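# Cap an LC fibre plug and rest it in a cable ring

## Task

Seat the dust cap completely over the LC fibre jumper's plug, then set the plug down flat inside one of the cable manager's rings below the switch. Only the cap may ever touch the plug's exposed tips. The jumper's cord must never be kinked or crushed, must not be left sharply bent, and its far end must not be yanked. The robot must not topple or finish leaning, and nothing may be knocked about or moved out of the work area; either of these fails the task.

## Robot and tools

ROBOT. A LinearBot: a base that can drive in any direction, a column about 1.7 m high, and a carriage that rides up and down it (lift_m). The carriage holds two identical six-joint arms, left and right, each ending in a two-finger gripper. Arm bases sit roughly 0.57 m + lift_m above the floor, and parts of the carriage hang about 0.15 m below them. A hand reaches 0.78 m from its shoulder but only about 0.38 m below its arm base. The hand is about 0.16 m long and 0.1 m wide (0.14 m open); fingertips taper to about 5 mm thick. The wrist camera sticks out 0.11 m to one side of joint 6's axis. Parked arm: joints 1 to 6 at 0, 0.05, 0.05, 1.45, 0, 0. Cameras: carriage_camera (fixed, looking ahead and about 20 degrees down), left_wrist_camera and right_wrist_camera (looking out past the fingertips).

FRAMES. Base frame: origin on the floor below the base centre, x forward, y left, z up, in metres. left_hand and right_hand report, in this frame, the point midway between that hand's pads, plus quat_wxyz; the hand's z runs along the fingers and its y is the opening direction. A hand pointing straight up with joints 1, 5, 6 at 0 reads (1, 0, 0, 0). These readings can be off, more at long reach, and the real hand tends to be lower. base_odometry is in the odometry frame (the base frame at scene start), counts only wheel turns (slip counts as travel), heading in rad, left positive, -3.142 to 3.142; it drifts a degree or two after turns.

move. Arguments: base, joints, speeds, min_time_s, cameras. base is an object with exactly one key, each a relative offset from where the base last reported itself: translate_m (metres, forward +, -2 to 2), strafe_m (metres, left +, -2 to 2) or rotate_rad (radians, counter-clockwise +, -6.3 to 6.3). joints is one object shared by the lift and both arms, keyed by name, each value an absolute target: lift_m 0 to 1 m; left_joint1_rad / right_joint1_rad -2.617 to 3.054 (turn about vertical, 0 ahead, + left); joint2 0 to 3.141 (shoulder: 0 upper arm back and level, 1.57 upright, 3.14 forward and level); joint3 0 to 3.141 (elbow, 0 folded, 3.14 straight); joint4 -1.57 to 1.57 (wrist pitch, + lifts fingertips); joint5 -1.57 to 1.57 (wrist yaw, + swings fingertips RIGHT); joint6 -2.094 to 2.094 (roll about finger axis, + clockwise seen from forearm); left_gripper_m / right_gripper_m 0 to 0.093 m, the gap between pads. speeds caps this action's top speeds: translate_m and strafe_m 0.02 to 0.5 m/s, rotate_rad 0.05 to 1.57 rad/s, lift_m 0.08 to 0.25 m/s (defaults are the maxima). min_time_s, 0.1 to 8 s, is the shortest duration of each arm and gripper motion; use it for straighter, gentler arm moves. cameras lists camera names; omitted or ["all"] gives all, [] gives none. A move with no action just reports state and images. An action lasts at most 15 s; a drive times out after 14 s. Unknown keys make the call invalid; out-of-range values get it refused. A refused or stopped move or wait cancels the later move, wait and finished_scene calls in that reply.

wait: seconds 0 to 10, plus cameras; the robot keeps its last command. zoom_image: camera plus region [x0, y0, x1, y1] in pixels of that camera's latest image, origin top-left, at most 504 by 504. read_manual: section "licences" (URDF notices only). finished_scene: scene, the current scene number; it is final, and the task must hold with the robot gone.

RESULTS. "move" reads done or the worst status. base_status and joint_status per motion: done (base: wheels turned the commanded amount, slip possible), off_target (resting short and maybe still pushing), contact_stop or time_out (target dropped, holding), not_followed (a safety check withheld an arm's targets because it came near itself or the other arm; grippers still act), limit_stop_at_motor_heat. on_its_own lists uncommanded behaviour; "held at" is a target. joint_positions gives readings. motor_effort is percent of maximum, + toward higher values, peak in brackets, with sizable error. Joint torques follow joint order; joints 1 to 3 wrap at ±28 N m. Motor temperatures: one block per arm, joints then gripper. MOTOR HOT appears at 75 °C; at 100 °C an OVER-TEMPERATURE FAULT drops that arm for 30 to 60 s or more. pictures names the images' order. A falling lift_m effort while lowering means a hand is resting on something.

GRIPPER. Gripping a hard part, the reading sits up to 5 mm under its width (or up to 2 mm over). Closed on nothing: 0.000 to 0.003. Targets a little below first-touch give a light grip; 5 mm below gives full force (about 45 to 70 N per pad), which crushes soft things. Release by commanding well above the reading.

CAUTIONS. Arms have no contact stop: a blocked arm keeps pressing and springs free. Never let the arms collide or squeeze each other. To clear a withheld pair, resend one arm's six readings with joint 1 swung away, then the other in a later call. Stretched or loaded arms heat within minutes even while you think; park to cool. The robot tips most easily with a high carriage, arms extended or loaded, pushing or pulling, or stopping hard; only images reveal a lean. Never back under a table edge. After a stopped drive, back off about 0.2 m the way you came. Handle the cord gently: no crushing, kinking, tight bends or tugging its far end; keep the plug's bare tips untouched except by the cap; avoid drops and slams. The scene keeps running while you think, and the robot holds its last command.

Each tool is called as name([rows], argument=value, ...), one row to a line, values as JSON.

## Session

move()

Scene clock: 0.00 s.
Joint torques (N m): no reading
Motor temperatures (°C): left_arm=[29 36 39 30 29 33 32] | right_arm=[31 37 35 30 31 30 33]
base_odometry: x=+0.000 y=+0.000 heading=+0.000
base_status: not commanded
joint_positions: lift_m=+0.300 left_joint1_rad=+0.003 left_joint2_rad=+0.028 left_joint3_rad=+0.066 left_joint4_rad=+1.405 left_joint5_rad=-0.009 left_joint6_rad=+0.044 left_gripper_m=+0.09396 right_joint1_rad=+0.019 right_joint2_rad=+0.033 right_joint3_rad=+0.043 right_joint4_rad=+1.494 right_joint5_rad=-0.026 right_joint6_rad=-0.017 right_gripper_m=+0.09396
joint_status: not commanded
motor_effort: lift_m=+35 drive_wheels=+3
left_hand: x=+0.2453 y=+0.3086 z=+1.2881 quat_wxyz=(+0.998, -0.003, +0.064, +0.024) (m; base frame)
right_hand: x=+0.2319 y=-0.3021 z=+1.2841 quat_wxyz=(+0.999, -0.014, +0.033, +0.001) (m; base frame)
pictures: carriage_camera, left_wrist_camera, right_wrist_camera
Images, in order (width x height): carriage_camera 896x504, left_wrist_camera 896x504, right_wrist_camera 896x504.

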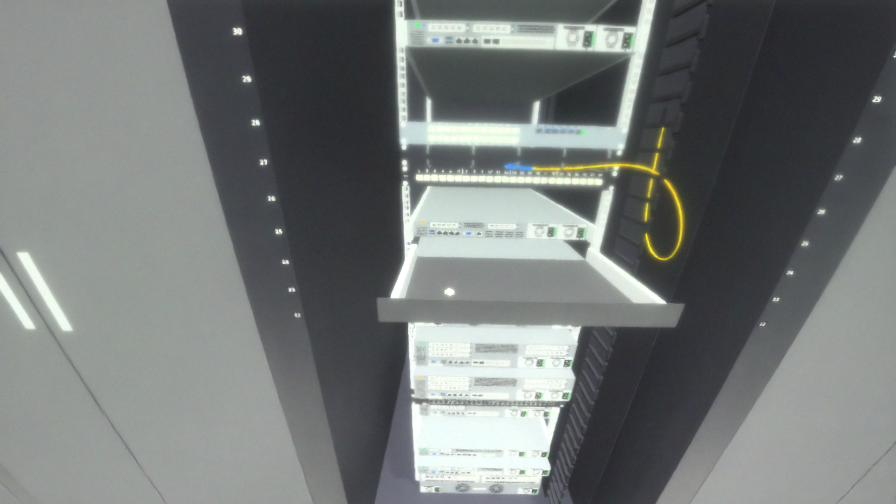

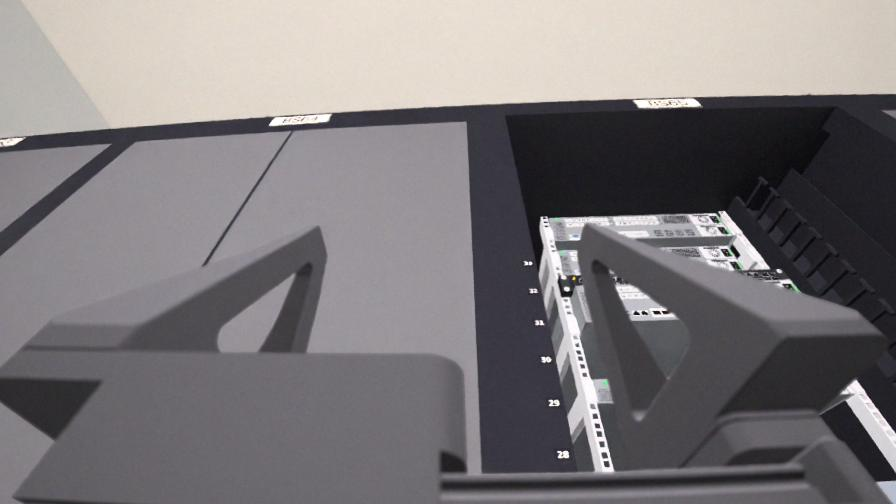

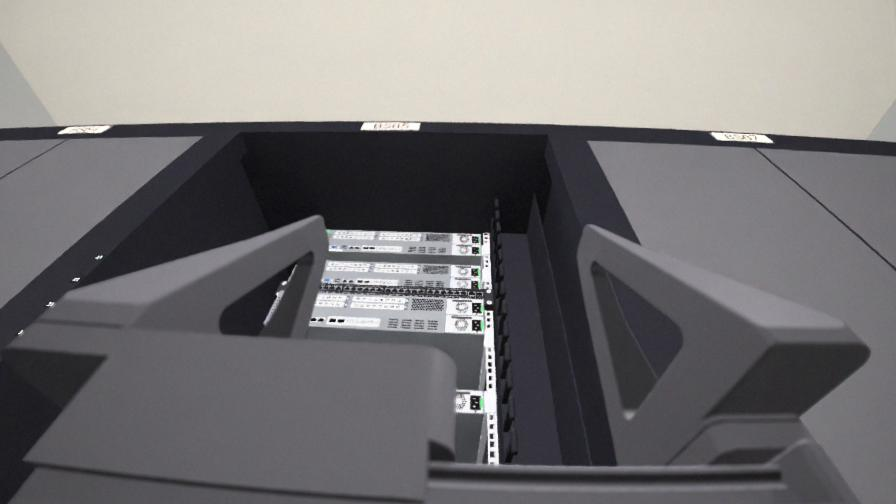

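zoom_image(camera="carriage_camera", region=[380, 110, 700, 290])

zoom_image(camera="carriage_camera", region=[460, 130, 620, 200])

zoom_image(camera="carriage_camera", region=[370, 220, 530, 330])

Scaled by 1.575 from the camera's 896x504 image, which has a finer 1280x720 frame.

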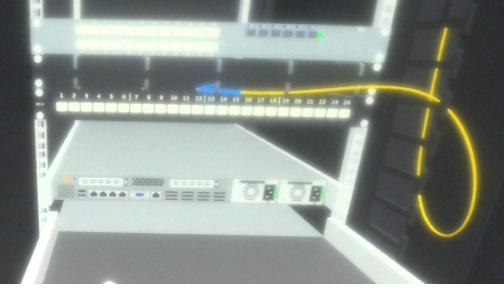

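Scaled by 3.150 from the camera's 896x504 image, which has a finer 1280x720 frame.

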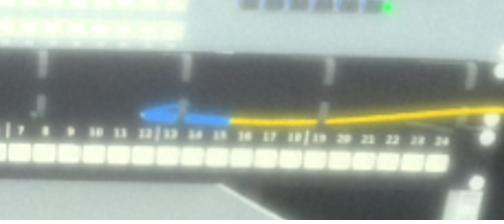

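Scaled by 3.150 from the camera's 896x504 image, which has a finer 1280x720 frame.

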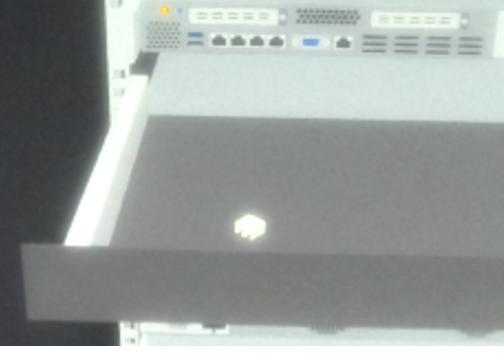

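move(base={"strafe_m": -0.2}, joints={"lift_m": 0.45}, speeds={"strafe_m": 0.1, "lift_m": 0.1})

zoom_image(camera="carriage_camera", region=[300, 150, 620, 330])

Scene clock: 27.17 s.
Joint torques (N m): left_arm=[0.06 3.7 6.5 -0.3 0.07 0.01] | right_arm=[-0.12 4.07 5.74 -0.38 0.02 -0.11]
Motor temperatures (°C): left_arm=[29 36 40 30 29 33 32] | right_arm=[31 37 36 30 31 30 33]
move: done
base_odometry: x=+0.000 y=-0.200 heading=+0.001
base_status: done
joint_positions: lift_m=+0.450 left_joint1_rad=+0.003 left_joint2_rad=+0.028 left_joint3_rad=+0.066 left_joint4_rad=+1.405 left_joint5_rad=-0.009 left_joint6_rad=+0.044 left_gripper_m=+0.09396 right_joint1_rad=+0.019 right_joint2_rad=+0.033 right_joint3_rad=+0.043 right_joint4_rad=+1.494 right_joint5_rad=-0.026 right_joint6_rad=-0.017 right_gripper_m=+0.09396
joint_status: all done
motor_effort: lift_m=+35(43) drive_wheels=-2(12)
left_hand: x=+0.2453 y=+0.3086 z=+1.4382 quat_wxyz=(+0.998, -0.003, +0.064, +0.024) (m; base frame)
right_hand: x=+0.2319 y=-0.3021 z=+1.4341 quat_wxyz=(+0.999, -0.014, +0.033, +0.001) (m; base frame)
pictures: carriage_camera, left_wrist_camera, right_wrist_camera
Images, in order (width x height): carriage_camera 896x504, left_wrist_camera 896x504, right_wrist_camera 896x504.

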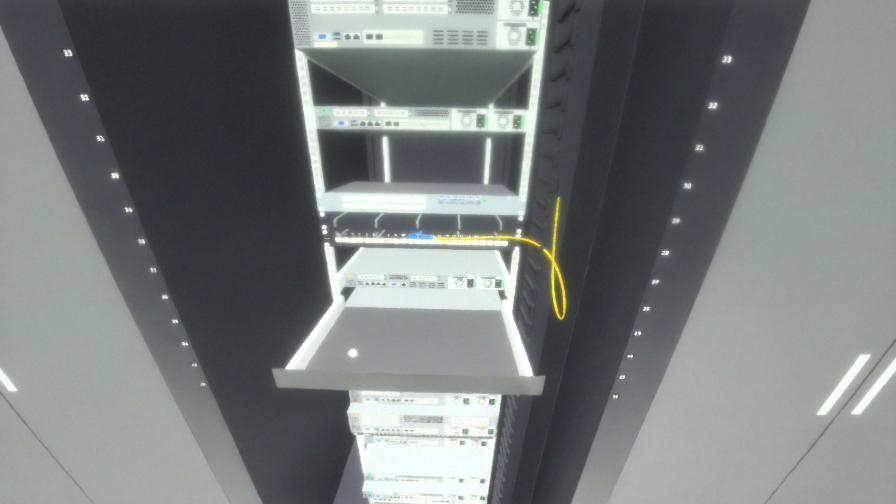

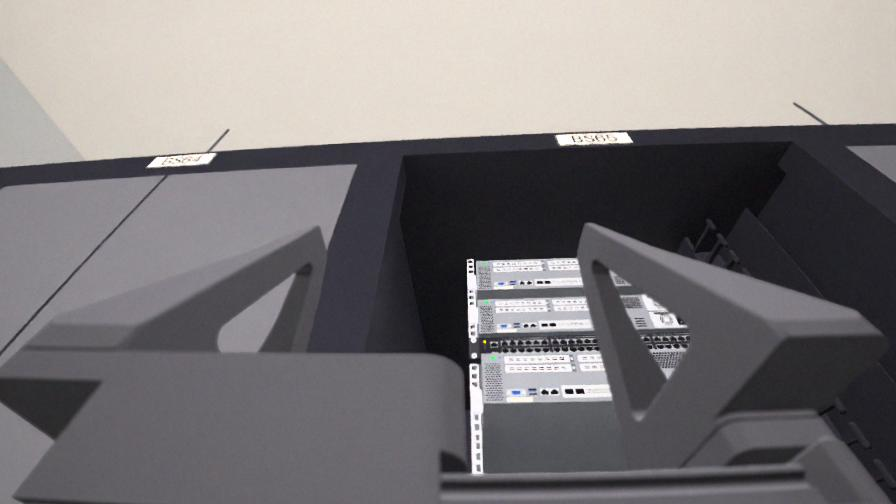

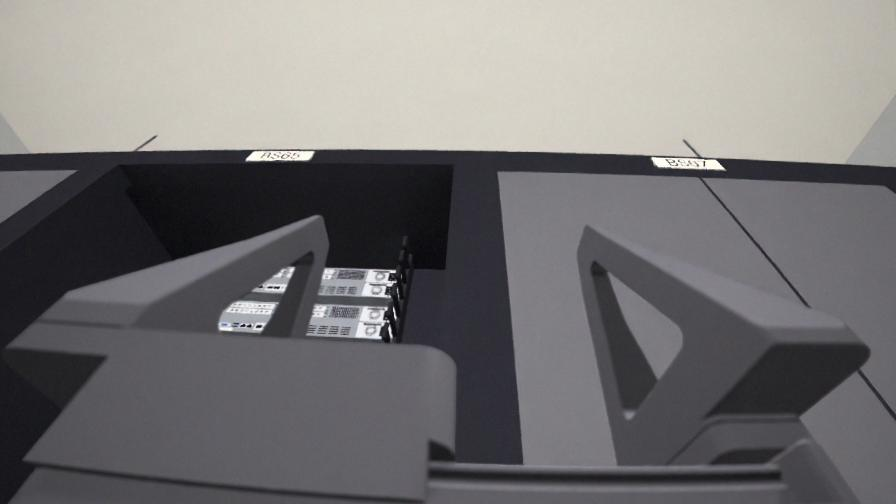

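Scaled by 1.575 from the camera's 896x504 image, which has a finer 1280x720 frame.

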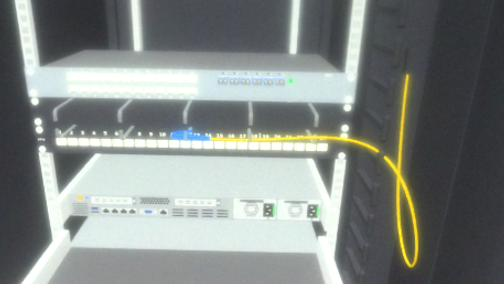

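zoom_image(camera="carriage_camera", region=[330, 330, 375, 375])

zoom_image(camera="carriage_camera", region=[390, 200, 540, 260])

Scaled by 11.200 from the camera's 896x504 image, which has a finer 1280x720 frame.

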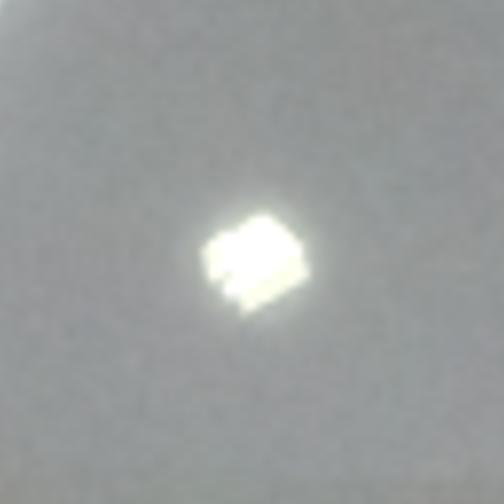

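Scaled by 3.360 from the camera's 896x504 image, which has a finer 1280x720 frame.

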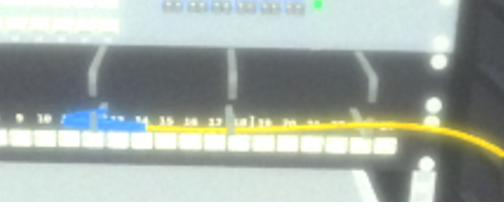

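move(joints={"left_joint1_rad": -0.5, "left_gripper_m": 0.05}, min_time_s=1.5, cameras=[])

move(joints={"left_joint1_rad": -0.5, "left_joint2_rad": 2.09, "left_joint3_rad": 1.88, "left_joint4_rad": -1.37, "left_joint5_rad": 0.0, "left_joint6_rad": 0.0}, min_time_s=5)

Scene clock: 108.10 s.
Joint torques (N m): left_arm=[-0.61 3.7 6.53 -0.31 0.07 0.02] | right_arm=[-0.03 4.08 5.75 -0.39 0.01 -0.11]
Motor temperatures (°C): left_arm=[29 37 42 30 29 33 32] | right_arm=[31 37 38 30 31 30 33]
move: done
base_odometry: x=+0.000 y=-0.200 heading=+0.001
base_status: not commanded
joint_positions: lift_m=+0.450 left_joint1_rad=-0.492 left_joint2_rad=+0.028 left_joint3_rad=+0.066 left_joint4_rad=+1.405 left_joint5_rad=-0.009 left_joint6_rad=+0.044 left_gripper_m=+0.05013 right_joint1_rad=+0.019 right_joint2_rad=+0.033 right_joint3_rad=+0.043 right_joint4_rad=+1.494 right_joint5_rad=-0.026 right_joint6_rad=-0.017 right_gripper_m=+0.09396
joint_status: all done
motor_effort: lift_m=+35(35) drive_wheels=-4(6)
left_hand: x=+0.2425 y=+0.2941 z=+1.4382 quat_wxyz=(+0.973, +0.013, +0.063, -0.221) (m; base frame)
right_hand: x=+0.2319 y=-0.3021 z=+1.4341 quat_wxyz=(+0.999, -0.014, +0.033, +0.001) (m; base frame)
pictures: none
No camera images: "cameras" was empty.

Scene clock: 113.40 s.
Joint torques (N m): left_arm=[-0.61 -8.54 9.85 0.09 0.13 -0.09] | right_arm=[-0.05 4.1 5.76 -0.38 0.01 -0.11]
Motor temperatures (°C): left_arm=[29 37 43 30 29 33 32] | right_arm=[31 37 38 30 31 30 33]
move: done
base_odometry: x=+0.000 y=-0.200 heading=+0.001
base_status: not commanded
joint_positions: lift_m=+0.450 left_joint1_rad=-0.492 left_joint2_rad=+2.075 left_joint3_rad=+1.847 left_joint4_rad=-1.356 left_joint5_rad=-0.009 left_joint6_rad=+0.011 left_gripper_m=+0.05013 right_joint1_rad=+0.019 right_joint2_rad=+0.033 right_joint3_rad=+0.043 right_joint4_rad=+1.494 right_joint5_rad=-0.026 right_joint6_rad=-0.017 right_gripper_m=+0.09396
joint_status: all done
motor_effort: lift_m=+35(35) drive_wheels=+4(8)
left_hand: x=+0.5654 y=+0.1212 z=+1.1057 quat_wxyz=(-0.006, +0.249, +0.969, +0.006) (m; base frame)
right_hand: x=+0.2319 y=-0.3021 z=+1.4341 quat_wxyz=(+0.999, -0.014, +0.033, +0.001) (m; base frame)
pictures: carriage_camera, left_wrist_camera, right_wrist_camera
Images, in order (width x height): carriage_camera 896x504, left_wrist_camera 896x504, right_wrist_camera 896x504.

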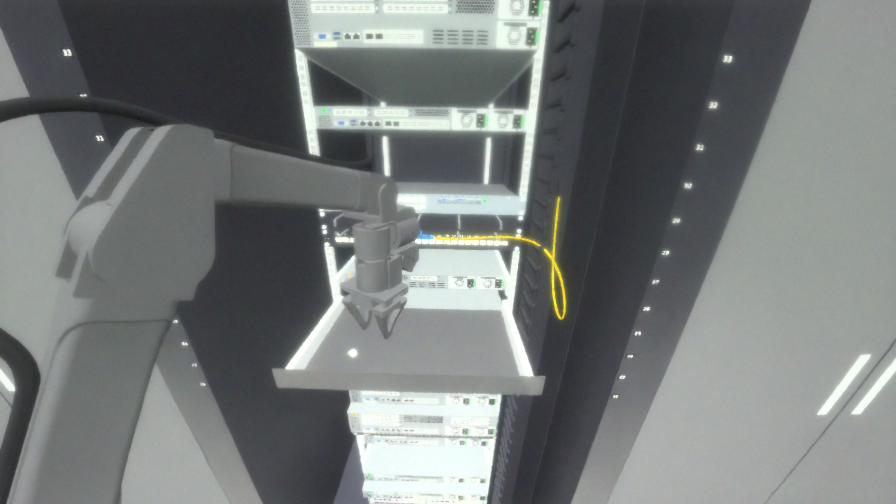

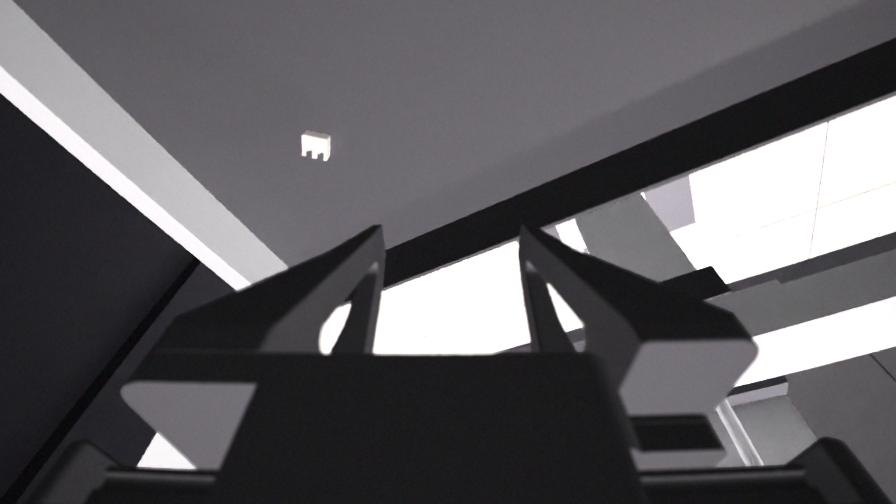

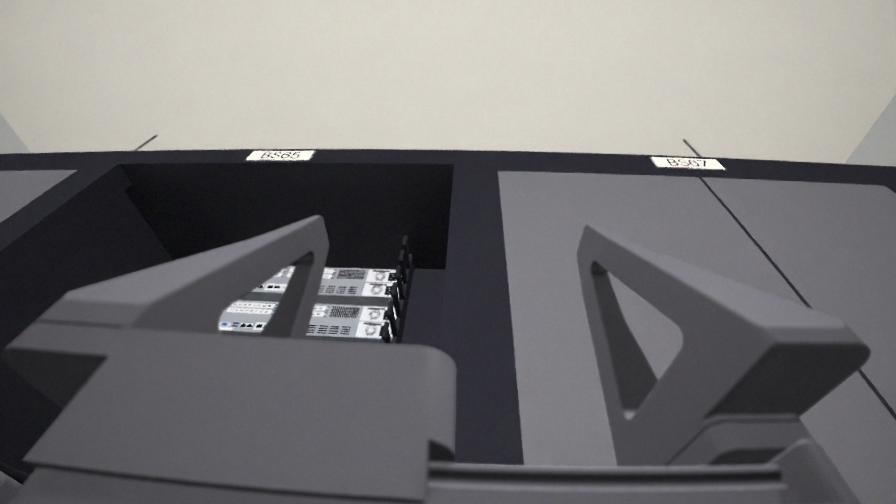

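zoom_image(camera="left_wrist_camera", region=[276, 106, 356, 186])

Scaled by 6.300 from the camera's 896x504 image, which has a finer 1280x720 frame.

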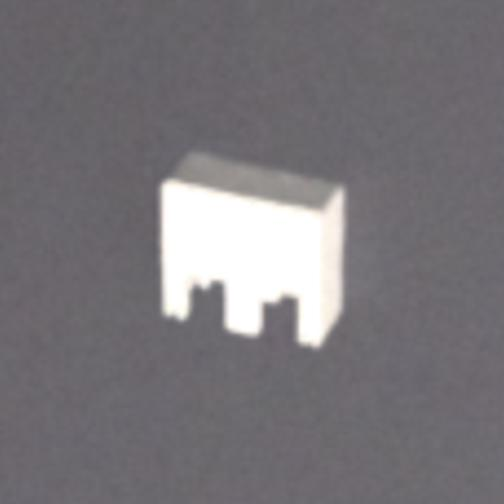

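move(joints={"left_joint1_rad": -0.30, "left_joint2_rad": 2.11, "left_joint3_rad": 1.795, "left_joint4_rad": -1.28, "left_joint5_rad": 0.0, "left_joint6_rad": 0.31, "left_gripper_m": 0.032}, min_time_s=3, cameras=["left_wrist_camera"])

zoom_image(camera="left_wrist_camera", region=[388, 100, 508, 220])

Scene clock: 146.53 s.
Joint torques (N m): left_arm=[0.7 -8.54 5.65 0.37 0.14 0.12] | right_arm=[-0.06 4.1 5.76 -0.38 0.01 -0.11]
Motor temperatures (°C): left_arm=[29 41 48 30 29 33 32] | right_arm=[31 37 38 30 31 30 33]
move: done
base_odometry: x=+0.000 y=-0.200 heading=+0.001
base_status: not commanded
joint_positions: lift_m=+0.450 left_joint1_rad=-0.308 left_joint2_rad=+2.093 left_joint3_rad=+1.810 left_joint4_rad=-1.294 left_joint5_rad=-0.009 left_joint6_rad=+0.299 left_gripper_m=+0.03213 right_joint1_rad=+0.019 right_joint2_rad=+0.033 right_joint3_rad=+0.043 right_joint4_rad=+1.494 right_joint5_rad=-0.026 right_joint6_rad=-0.017 right_gripper_m=+0.09396
joint_status: all done
motor_effort: lift_m=+35(35) drive_wheels=+1(8)
left_hand: x=+0.5989 y=+0.1865 z=+1.0895 quat_wxyz=(-0.003, +0.299, +0.954, +0.005) (m; base frame)
right_hand: x=+0.2319 y=-0.3021 z=+1.4341 quat_wxyz=(+0.999, -0.014, +0.033, +0.001) (m; base frame)
pictures: left_wrist_camera
Images, in order (width x height): left_wrist_camera 896x504.

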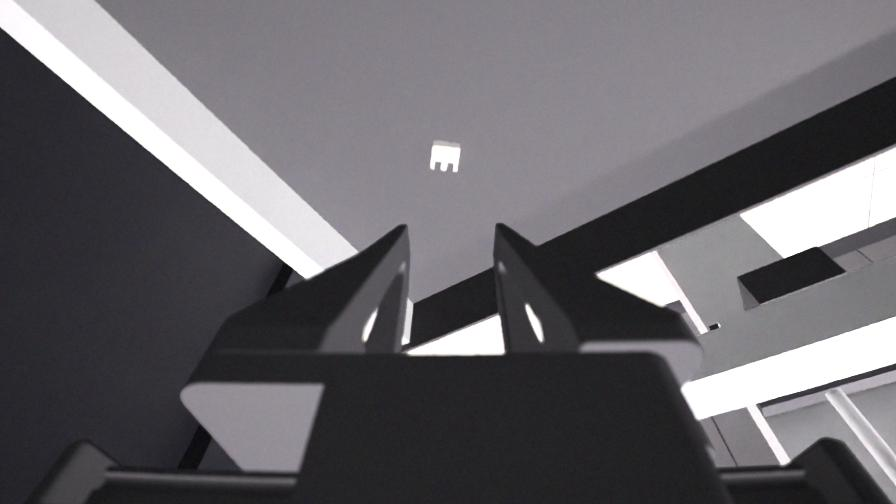

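Scaled by 4.200 from the camera's 896x504 image, which has a finer 1280x720 frame.

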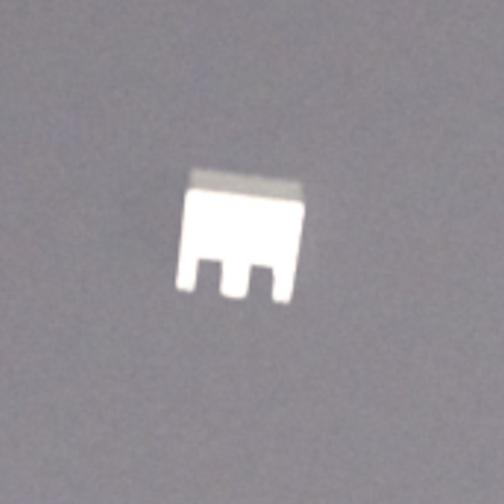

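move(joints={"left_joint1_rad": -0.295, "left_joint2_rad": 2.163, "left_joint3_rad": 1.70, "left_joint4_rad": -1.126, "left_joint5_rad": 0.0, "left_joint6_rad": 0.427}, min_time_s=3, cameras=["left_wrist_camera"])

zoom_image(camera="left_wrist_camera", region=[388, 140, 508, 260])

Scene clock: 163.13 s.
Joint torques (N m): left_arm=[0.87 -8.95 5.61 0.38 0.16 0.12] | right_arm=[-0.03 4.08 5.74 -0.38 0.01 -0.11]
Motor temperatures (°C): left_arm=[29 42 46 30 29 33 32] | right_arm=[31 37 38 30 31 30 33]
move: done
base_odometry: x=+0.000 y=-0.200 heading=+0.001
base_status: not commanded
joint_positions: lift_m=+0.450 left_joint1_rad=-0.305 left_joint2_rad=+2.147 left_joint3_rad=+1.714 left_joint4_rad=-1.140 left_joint5_rad=-0.008 left_joint6_rad=+0.416 left_gripper_m=+0.03213 right_joint1_rad=+0.019 right_joint2_rad=+0.033 right_joint3_rad=+0.043 right_joint4_rad=+1.494 right_joint5_rad=-0.026 right_joint6_rad=-0.017 right_gripper_m=+0.09396
joint_status: all done
motor_effort: lift_m=+35(35) drive_wheels=-2(9)
left_hand: x=+0.6077 y=+0.1851 z=+1.0446 quat_wxyz=(-0.001, +0.353, +0.936, +0.004) (m; base frame)
right_hand: x=+0.2319 y=-0.3021 z=+1.4341 quat_wxyz=(+0.999, -0.014, +0.033, +0.001) (m; base frame)
pictures: left_wrist_camera
Images, in order (width x height): left_wrist_camera 896x504.

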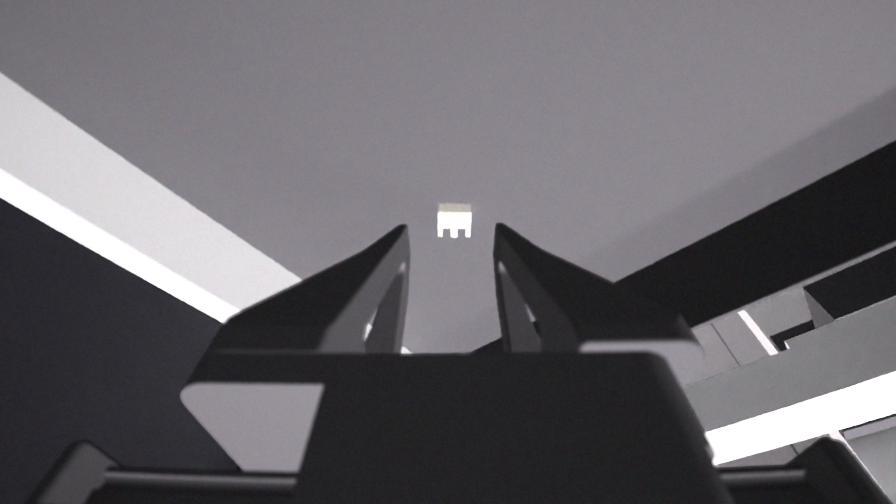

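Scaled by 4.200 from the camera's 896x504 image, which has a finer 1280x720 frame.

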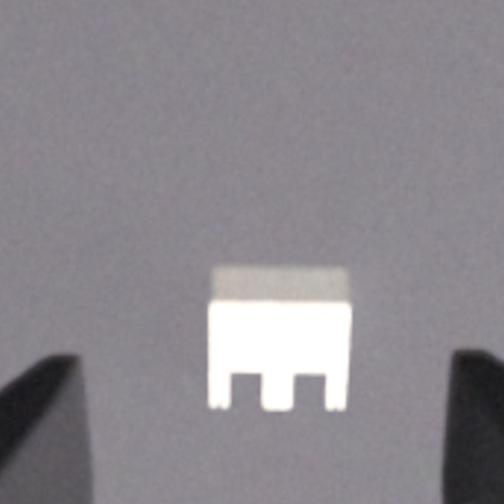

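move(joints={"left_joint2_rad": 2.178, "left_joint3_rad": 1.664, "left_joint4_rad": -1.074}, min_time_s=3, cameras=["left_wrist_camera"])

zoom_image(camera="left_wrist_camera", region=[388, 160, 508, 280])

Scene clock: 177.37 s.
Joint torques (N m): left_arm=[0.81 -8.96 5.56 0.38 0.15 0.11] | right_arm=[-0.08 4.07 5.76 -0.38 0.01 -0.11]
Motor temperatures (°C): left_arm=[29 44 45 30 29 33 32] | right_arm=[31 37 38 30 31 30 33]
move: done
base_odometry: x=+0.000 y=-0.200 heading=+0.001
base_status: not commanded
joint_positions: lift_m=+0.450 left_joint1_rad=-0.305 left_joint2_rad=+2.162 left_joint3_rad=+1.678 left_joint4_rad=-1.088 left_joint5_rad=-0.008 left_joint6_rad=+0.417 left_gripper_m=+0.03213 right_joint1_rad=+0.019 right_joint2_rad=+0.033 right_joint3_rad=+0.043 right_joint4_rad=+1.494 right_joint5_rad=-0.026 right_joint6_rad=-0.017 right_gripper_m=+0.09396
joint_status: all done
motor_effort: lift_m=+35(35) drive_wheels=+3(9)
left_hand: x=+0.6084 y=+0.1848 z=+1.0300 quat_wxyz=(-0.001, +0.353, +0.936, +0.004) (m; base frame)
right_hand: x=+0.2319 y=-0.3021 z=+1.4341 quat_wxyz=(+0.999, -0.014, +0.033, +0.001) (m; base frame)
pictures: left_wrist_camera
Images, in order (width x height): left_wrist_camera 896x504.

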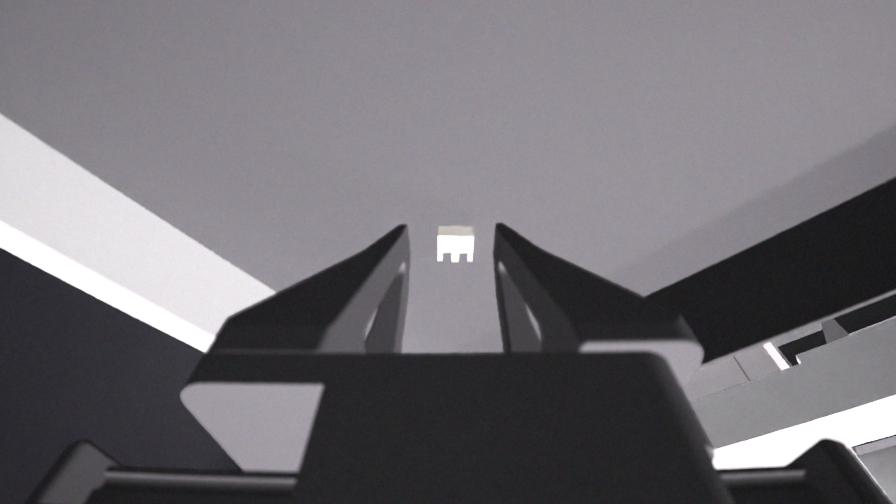

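Scaled by 4.200 from the camera's 896x504 image, which has a finer 1280x720 frame.

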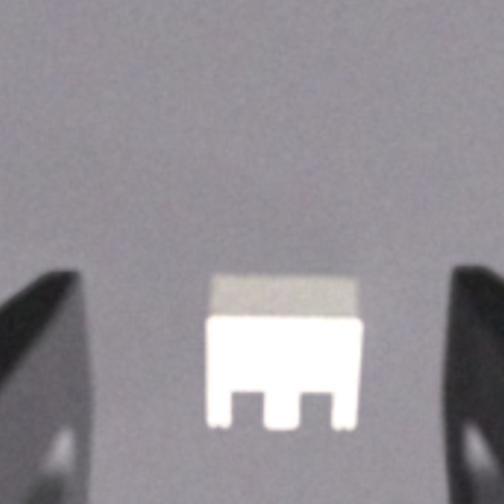

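move(joints={"left_gripper_m": 0.0085}, min_time_s=3, cameras=["left_wrist_camera"])

zoom_image(camera="left_wrist_camera", region=[388, 160, 508, 280])

Scene clock: 196.60 s.
Joint torques (N m): left_arm=[0.83 -8.99 5.55 0.37 0.15 0.11] | right_arm=[-0.09 4.08 5.76 -0.38 0.01 -0.11]
Motor temperatures (°C): left_arm=[29 47 45 30 29 33 32] | right_arm=[31 37 38 30 31 30 33]
move: done
base_odometry: x=+0.000 y=-0.200 heading=+0.001
base_status: not commanded
joint_positions: lift_m=+0.450 left_joint1_rad=-0.305 left_joint2_rad=+2.162 left_joint3_rad=+1.678 left_joint4_rad=-1.086 left_joint5_rad=-0.008 left_joint6_rad=+0.417 left_gripper_m=+0.00862 right_joint1_rad=+0.019 right_joint2_rad=+0.033 right_joint3_rad=+0.043 right_joint4_rad=+1.494 right_joint5_rad=-0.026 right_joint6_rad=-0.017 right_gripper_m=+0.09396
joint_status: all done
motor_effort: lift_m=+35(35) drive_wheels=+3(8)
left_hand: x=+0.6089 y=+0.1847 z=+1.0300 quat_wxyz=(+0.000, +0.353, +0.936, +0.004) (m; base frame)
right_hand: x=+0.2319 y=-0.3021 z=+1.4341 quat_wxyz=(+0.999, -0.014, +0.033, +0.001) (m; base frame)
pictures: left_wrist_camera
Images, in order (width x height): left_wrist_camera 896x504.

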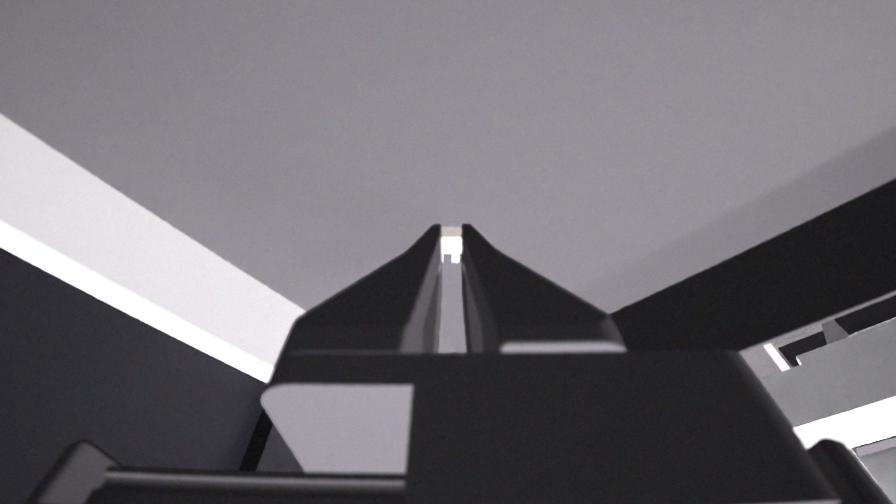

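Scaled by 4.200 from the camera's 896x504 image, which has a finer 1280x720 frame.

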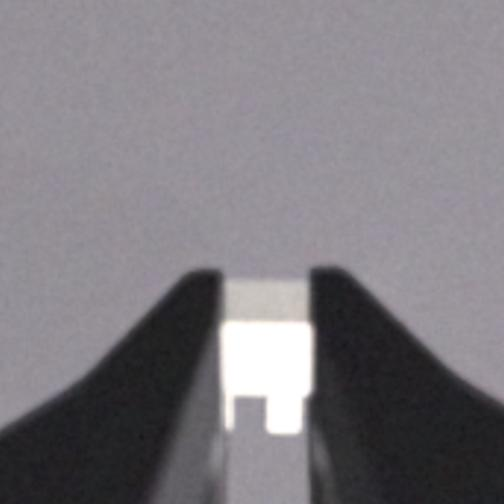

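move(joints={"left_gripper_m": 0.032, "left_joint1_rad": -0.317}, min_time_s=1.5, cameras=[])

move(joints={"lift_m": 0.4445}, speeds={"lift_m": 0.08}, cameras=["left_wrist_camera"])

zoom_image(camera="left_wrist_camera", region=[388, 160, 508, 280])

Scene clock: 207.03 s.
Joint torques (N m): left_arm=[-0.61 -8.99 5.55 0.37 0.15 0.11] | right_arm=[-0.08 4.05 5.76 -0.38 0.01 -0.11]
Motor temperatures (°C): left_arm=[29 47 44 30 29 33 32] | right_arm=[31 37 38 30 31 30 33]
move: done
base_odometry: x=+0.000 y=-0.200 heading=+0.001
base_status: not commanded
joint_positions: lift_m=+0.450 left_joint1_rad=-0.308 left_joint2_rad=+2.162 left_joint3_rad=+1.678 left_joint4_rad=-1.085 left_joint5_rad=-0.008 left_joint6_rad=+0.417 left_gripper_m=+0.03188 right_joint1_rad=+0.019 right_joint2_rad=+0.033 right_joint3_rad=+0.043 right_joint4_rad=+1.494 right_joint5_rad=-0.026 right_joint6_rad=-0.017 right_gripper_m=+0.09396
joint_status: all done
motor_effort: lift_m=+35(35) drive_wheels=+5(7)
left_hand: x=+0.6085 y=+0.1832 z=+1.0300 quat_wxyz=(+0.000, +0.355, +0.935, +0.004) (m; base frame)
right_hand: x=+0.2319 y=-0.3021 z=+1.4341 quat_wxyz=(+0.999, -0.014, +0.033, +0.001) (m; base frame)
pictures: none
No camera images: "cameras" was empty.

Scene clock: 207.50 s.
Joint torques (N m): left_arm=[-0.65 -9.59 5.87 0.31 0.15 0.11] | right_arm=[-0.06 4.1 5.75 -0.4 0.01 -0.11]
Motor temperatures (°C): left_arm=[29 47 44 30 29 33 32] | right_arm=[31 37 38 30 31 30 33]
move: done
base_odometry: x=+0.000 y=-0.200 heading=+0.001
base_status: not commanded
joint_positions: lift_m=+0.445 left_joint1_rad=-0.308 left_joint2_rad=+2.169 left_joint3_rad=+1.675 left_joint4_rad=-1.082 left_joint5_rad=-0.008 left_joint6_rad=+0.417 left_gripper_m=+0.03188 right_joint1_rad=+0.019 right_joint2_rad=+0.033 right_joint3_rad=+0.043 right_joint4_rad=+1.494 right_joint5_rad=-0.026 right_joint6_rad=-0.017 right_gripper_m=+0.09396
joint_status: all done
motor_effort: lift_m=+34(36) drive_wheels=+5(6)
left_hand: x=+0.6078 y=+0.1834 z=+1.0209 quat_wxyz=(-0.003, +0.355, +0.935, +0.004) (m; base frame)
right_hand: x=+0.2319 y=-0.3021 z=+1.4286 quat_wxyz=(+0.999, -0.014, +0.033, +0.001) (m; base frame)
pictures: left_wrist_camera
Images, in order (width x height): left_wrist_camera 896x504.

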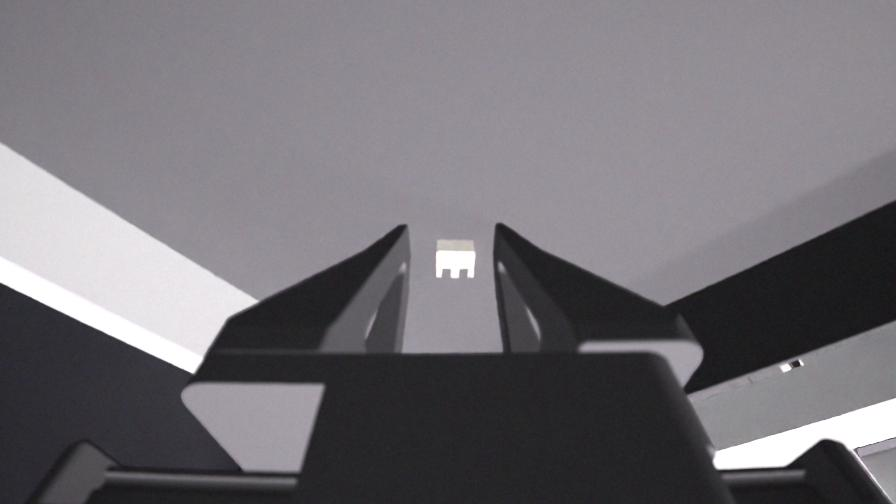

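Scaled by 4.200 from the camera's 896x504 image, which has a finer 1280x720 frame.

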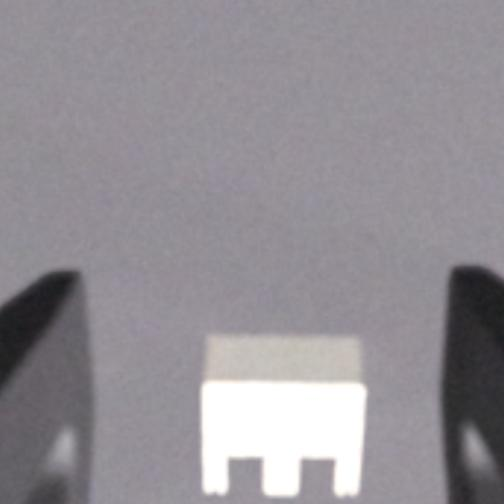

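move(joints={"left_joint1_rad": -0.321}, min_time_s=1, cameras=[])

move(joints={"left_gripper_m": 0.0175}, min_time_s=2, cameras=["left_wrist_camera"])

zoom_image(camera="left_wrist_camera", region=[388, 160, 508, 280])

Scene clock: 219.43 s.
Joint torques (N m): left_arm=[-0.61 -9.59 5.85 0.32 0.15 0.11] | right_arm=[-0.03 4.1 5.76 -0.39 0.02 -0.11]
Motor temperatures (°C): left_arm=[29 49 44 30 29 33 32] | right_arm=[31 37 38 30 31 30 33]
move: done
base_odometry: x=+0.000 y=-0.200 heading=+0.001
base_status: not commanded
joint_positions: lift_m=+0.445 left_joint1_rad=-0.313 left_joint2_rad=+2.169 left_joint3_rad=+1.675 left_joint4_rad=-1.082 left_joint5_rad=-0.008 left_joint6_rad=+0.417 left_gripper_m=+0.03188 right_joint1_rad=+0.019 right_joint2_rad=+0.033 right_joint3_rad=+0.043 right_joint4_rad=+1.494 right_joint5_rad=-0.026 right_joint6_rad=-0.017 right_gripper_m=+0.09396
joint_status: all done
motor_effort: lift_m=+34(34) drive_wheels=+2(6)
left_hand: x=+0.6072 y=+0.1817 z=+1.0209 quat_wxyz=(-0.003, +0.357, +0.934, +0.004) (m; base frame)
right_hand: x=+0.2319 y=-0.3021 z=+1.4286 quat_wxyz=(+0.999, -0.014, +0.033, +0.001) (m; base frame)
pictures: none
No camera images: "cameras" was empty.

Scene clock: 221.70 s.
Joint torques (N m): left_arm=[-0.61 -9.59 5.85 0.31 0.16 0.11] | right_arm=[-0.03 4.08 5.74 -0.39 0.01 -0.11]
Motor temperatures (°C): left_arm=[29 49 44 30 29 33 32] | right_arm=[31 37 38 30 31 30 33]
move: done
base_odometry: x=+0.000 y=-0.200 heading=+0.001
base_status: not commanded
joint_positions: lift_m=+0.445 left_joint1_rad=-0.313 left_joint2_rad=+2.169 left_joint3_rad=+1.675 left_joint4_rad=-1.082 left_joint5_rad=-0.008 left_joint6_rad=+0.417 left_gripper_m=+0.01763 right_joint1_rad=+0.019 right_joint2_rad=+0.033 right_joint3_rad=+0.043 right_joint4_rad=+1.494 right_joint5_rad=-0.026 right_joint6_rad=-0.017 right_gripper_m=+0.09396
joint_status: all done
motor_effort: lift_m=+34(34) drive_wheels=+4(8)
left_hand: x=+0.6072 y=+0.1817 z=+1.0209 quat_wxyz=(-0.003, +0.357, +0.934, +0.004) (m; base frame)
right_hand: x=+0.2319 y=-0.3021 z=+1.4286 quat_wxyz=(+0.999, -0.014, +0.033, +0.001) (m; base frame)
pictures: left_wrist_camera
Images, in order (width x height): left_wrist_camera 896x504.

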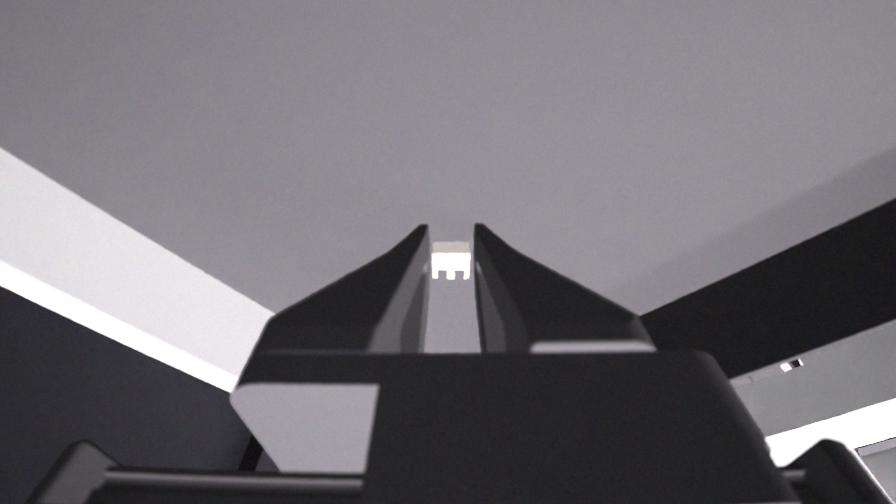

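Scaled by 4.200 from the camera's 896x504 image, which has a finer 1280x720 frame.

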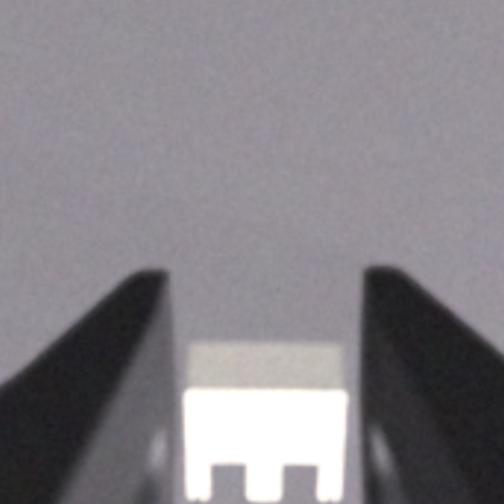

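move(base={"translate_m": -0.005}, speeds={"translate_m": 0.02}, cameras=[])

move(base={"strafe_m": 0.0037}, speeds={"strafe_m": 0.02}, cameras=["left_wrist_camera"])

zoom_image(camera="left_wrist_camera", region=[388, 160, 508, 280])

Scene clock: 240.43 s.
Joint torques (N m): left_arm=[-0.62 -9.63 5.85 0.29 0.15 0.11] | right_arm=[-0.09 4.18 5.76 -0.35 0.01 -0.11]
Motor temperatures (°C): left_arm=[29 50 44 30 29 33 32] | right_arm=[31 37 39 30 31 30 33]
move: done
base_odometry: x=-0.005 y=-0.200 heading=+0.001
base_status: done
joint_positions: lift_m=+0.445 left_joint1_rad=-0.313 left_joint2_rad=+2.169 left_joint3_rad=+1.675 left_joint4_rad=-1.080 left_joint5_rad=-0.008 left_joint6_rad=+0.417 left_gripper_m=+0.01763 right_joint1_rad=+0.019 right_joint2_rad=+0.033 right_joint3_rad=+0.043 right_joint4_rad=+1.493 right_joint5_rad=-0.026 right_joint6_rad=-0.017 right_gripper_m=+0.09396
joint_status: not commanded
motor_effort: lift_m=+34(34) drive_wheels=+4(10)
left_hand: x=+0.6077 y=+0.1816 z=+1.0209 quat_wxyz=(-0.002, +0.357, +0.934, +0.004) (m; base frame)
right_hand: x=+0.2321 y=-0.3021 z=+1.4286 quat_wxyz=(+0.999, -0.014, +0.033, +0.001) (m; base frame)
pictures: none
No camera images: "cameras" was empty.

Scene clock: 241.00 s.
Joint torques (N m): left_arm=[-0.38 -9.61 5.85 0.3 0.16 0.11] | right_arm=[-0.02 4.08 5.75 -0.36 0.02 -0.11]
Motor temperatures (°C): left_arm=[29 50 44 30 29 33 32] | right_arm=[31 37 39 30 31 30 33]
move: done
base_odometry: x=-0.005 y=-0.196 heading=+0.001
base_status: done
joint_positions: lift_m=+0.445 left_joint1_rad=-0.316 left_joint2_rad=+2.169 left_joint3_rad=+1.675 left_joint4_rad=-1.079 left_joint5_rad=-0.008 left_joint6_rad=+0.417 left_gripper_m=+0.01763 right_joint1_rad=+0.019 right_joint2_rad=+0.033 right_joint3_rad=+0.043 right_joint4_rad=+1.493 right_joint5_rad=-0.026 right_joint6_rad=-0.017 right_gripper_m=+0.09396
joint_status: not commanded
motor_effort: lift_m=+34(34) drive_wheels=+4(5)
left_hand: x=+0.6073 y=+0.1801 z=+1.0209 quat_wxyz=(-0.002, +0.358, +0.934, +0.004) (m; base frame)
right_hand: x=+0.2321 y=-0.3021 z=+1.4286 quat_wxyz=(+0.999, -0.014, +0.033, +0.001) (m; base frame)
pictures: left_wrist_camera
Images, in order (width x height): left_wrist_camera 896x504.

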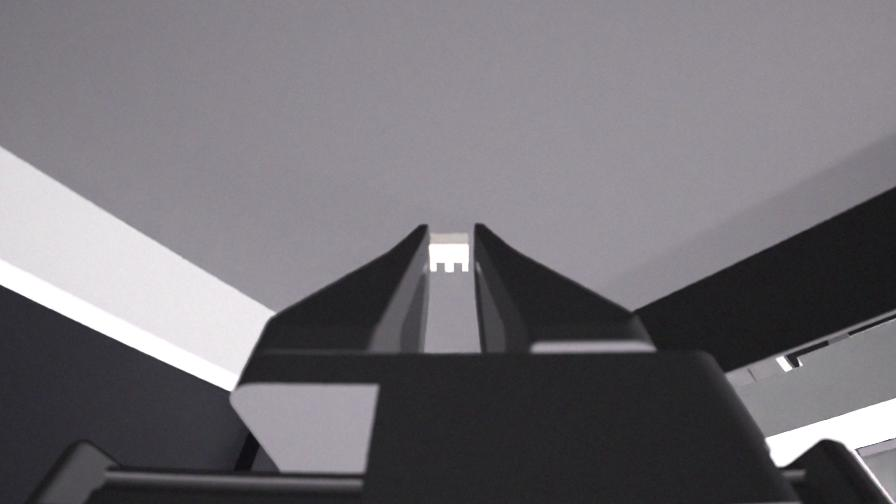

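Scaled by 4.200 from the camera's 896x504 image, which has a finer 1280x720 frame.

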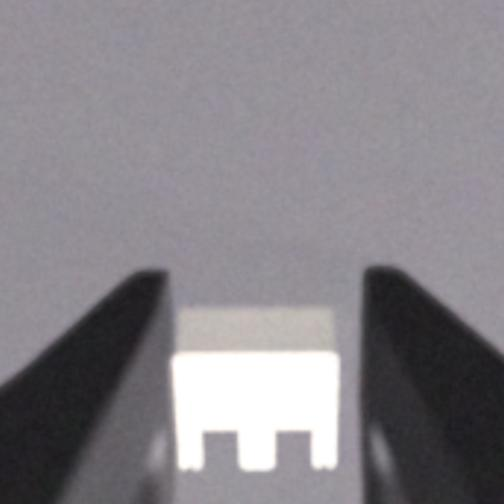

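move(joints={"left_gripper_m": 0.0075}, min_time_s=3, cameras=["left_wrist_camera"])

zoom_image(camera="left_wrist_camera", region=[388, 160, 508, 280])

Scene clock: 250.73 s.
Joint torques (N m): left_arm=[-0.31 -9.62 5.86 0.3 0.15 0.11] | right_arm=[-0.03 4.08 5.76 -0.37 0.01 -0.11]
Motor temperatures (°C): left_arm=[29 51 44 30 29 33 32] | right_arm=[31 37 39 30 31 30 33]
move: off_target
base_odometry: x=-0.005 y=-0.196 heading=+0.001
base_status: not commanded
joint_positions: lift_m=+0.445 left_joint1_rad=-0.316 left_joint2_rad=+2.169 left_joint3_rad=+1.675 left_joint4_rad=-1.079 left_joint5_rad=-0.008 left_joint6_rad=+0.417 left_gripper_m=+0.01206 right_joint1_rad=+0.019 right_joint2_rad=+0.033 right_joint3_rad=+0.043 right_joint4_rad=+1.493 right_joint5_rad=-0.026 right_joint6_rad=-0.017 right_gripper_m=+0.09396
joint_status: left_gripper_m off_target (ended at +0.01209, target +0.00750)
motor_effort: lift_m=+34(34) drive_wheels=+2(5)
left_hand: x=+0.6073 y=+0.1801 z=+1.0209 quat_wxyz=(-0.002, +0.358, +0.934, +0.004) (m; base frame)
right_hand: x=+0.2321 y=-0.3021 z=+1.4286 quat_wxyz=(+0.999, -0.014, +0.033, +0.001) (m; base frame)
pictures: left_wrist_camera
Images, in order (width x height): left_wrist_camera 896x504.

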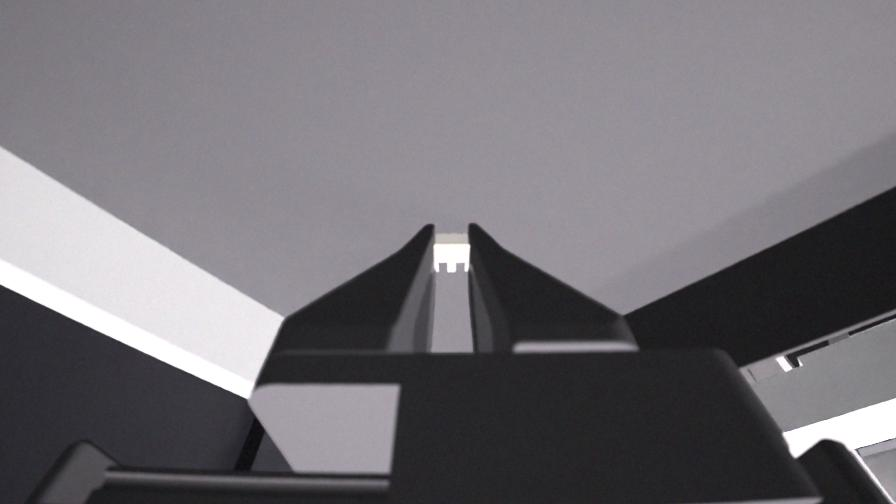

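Scaled by 4.200 from the camera's 896x504 image, which has a finer 1280x720 frame.

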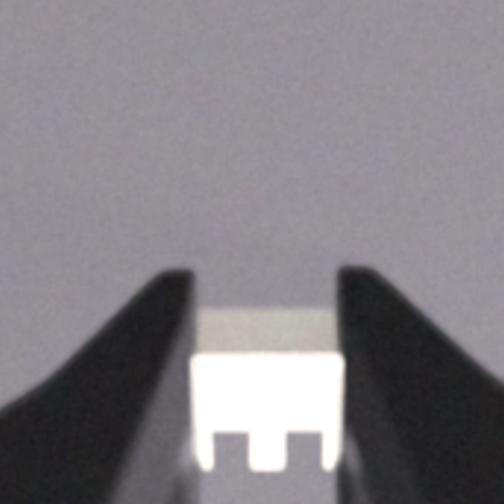

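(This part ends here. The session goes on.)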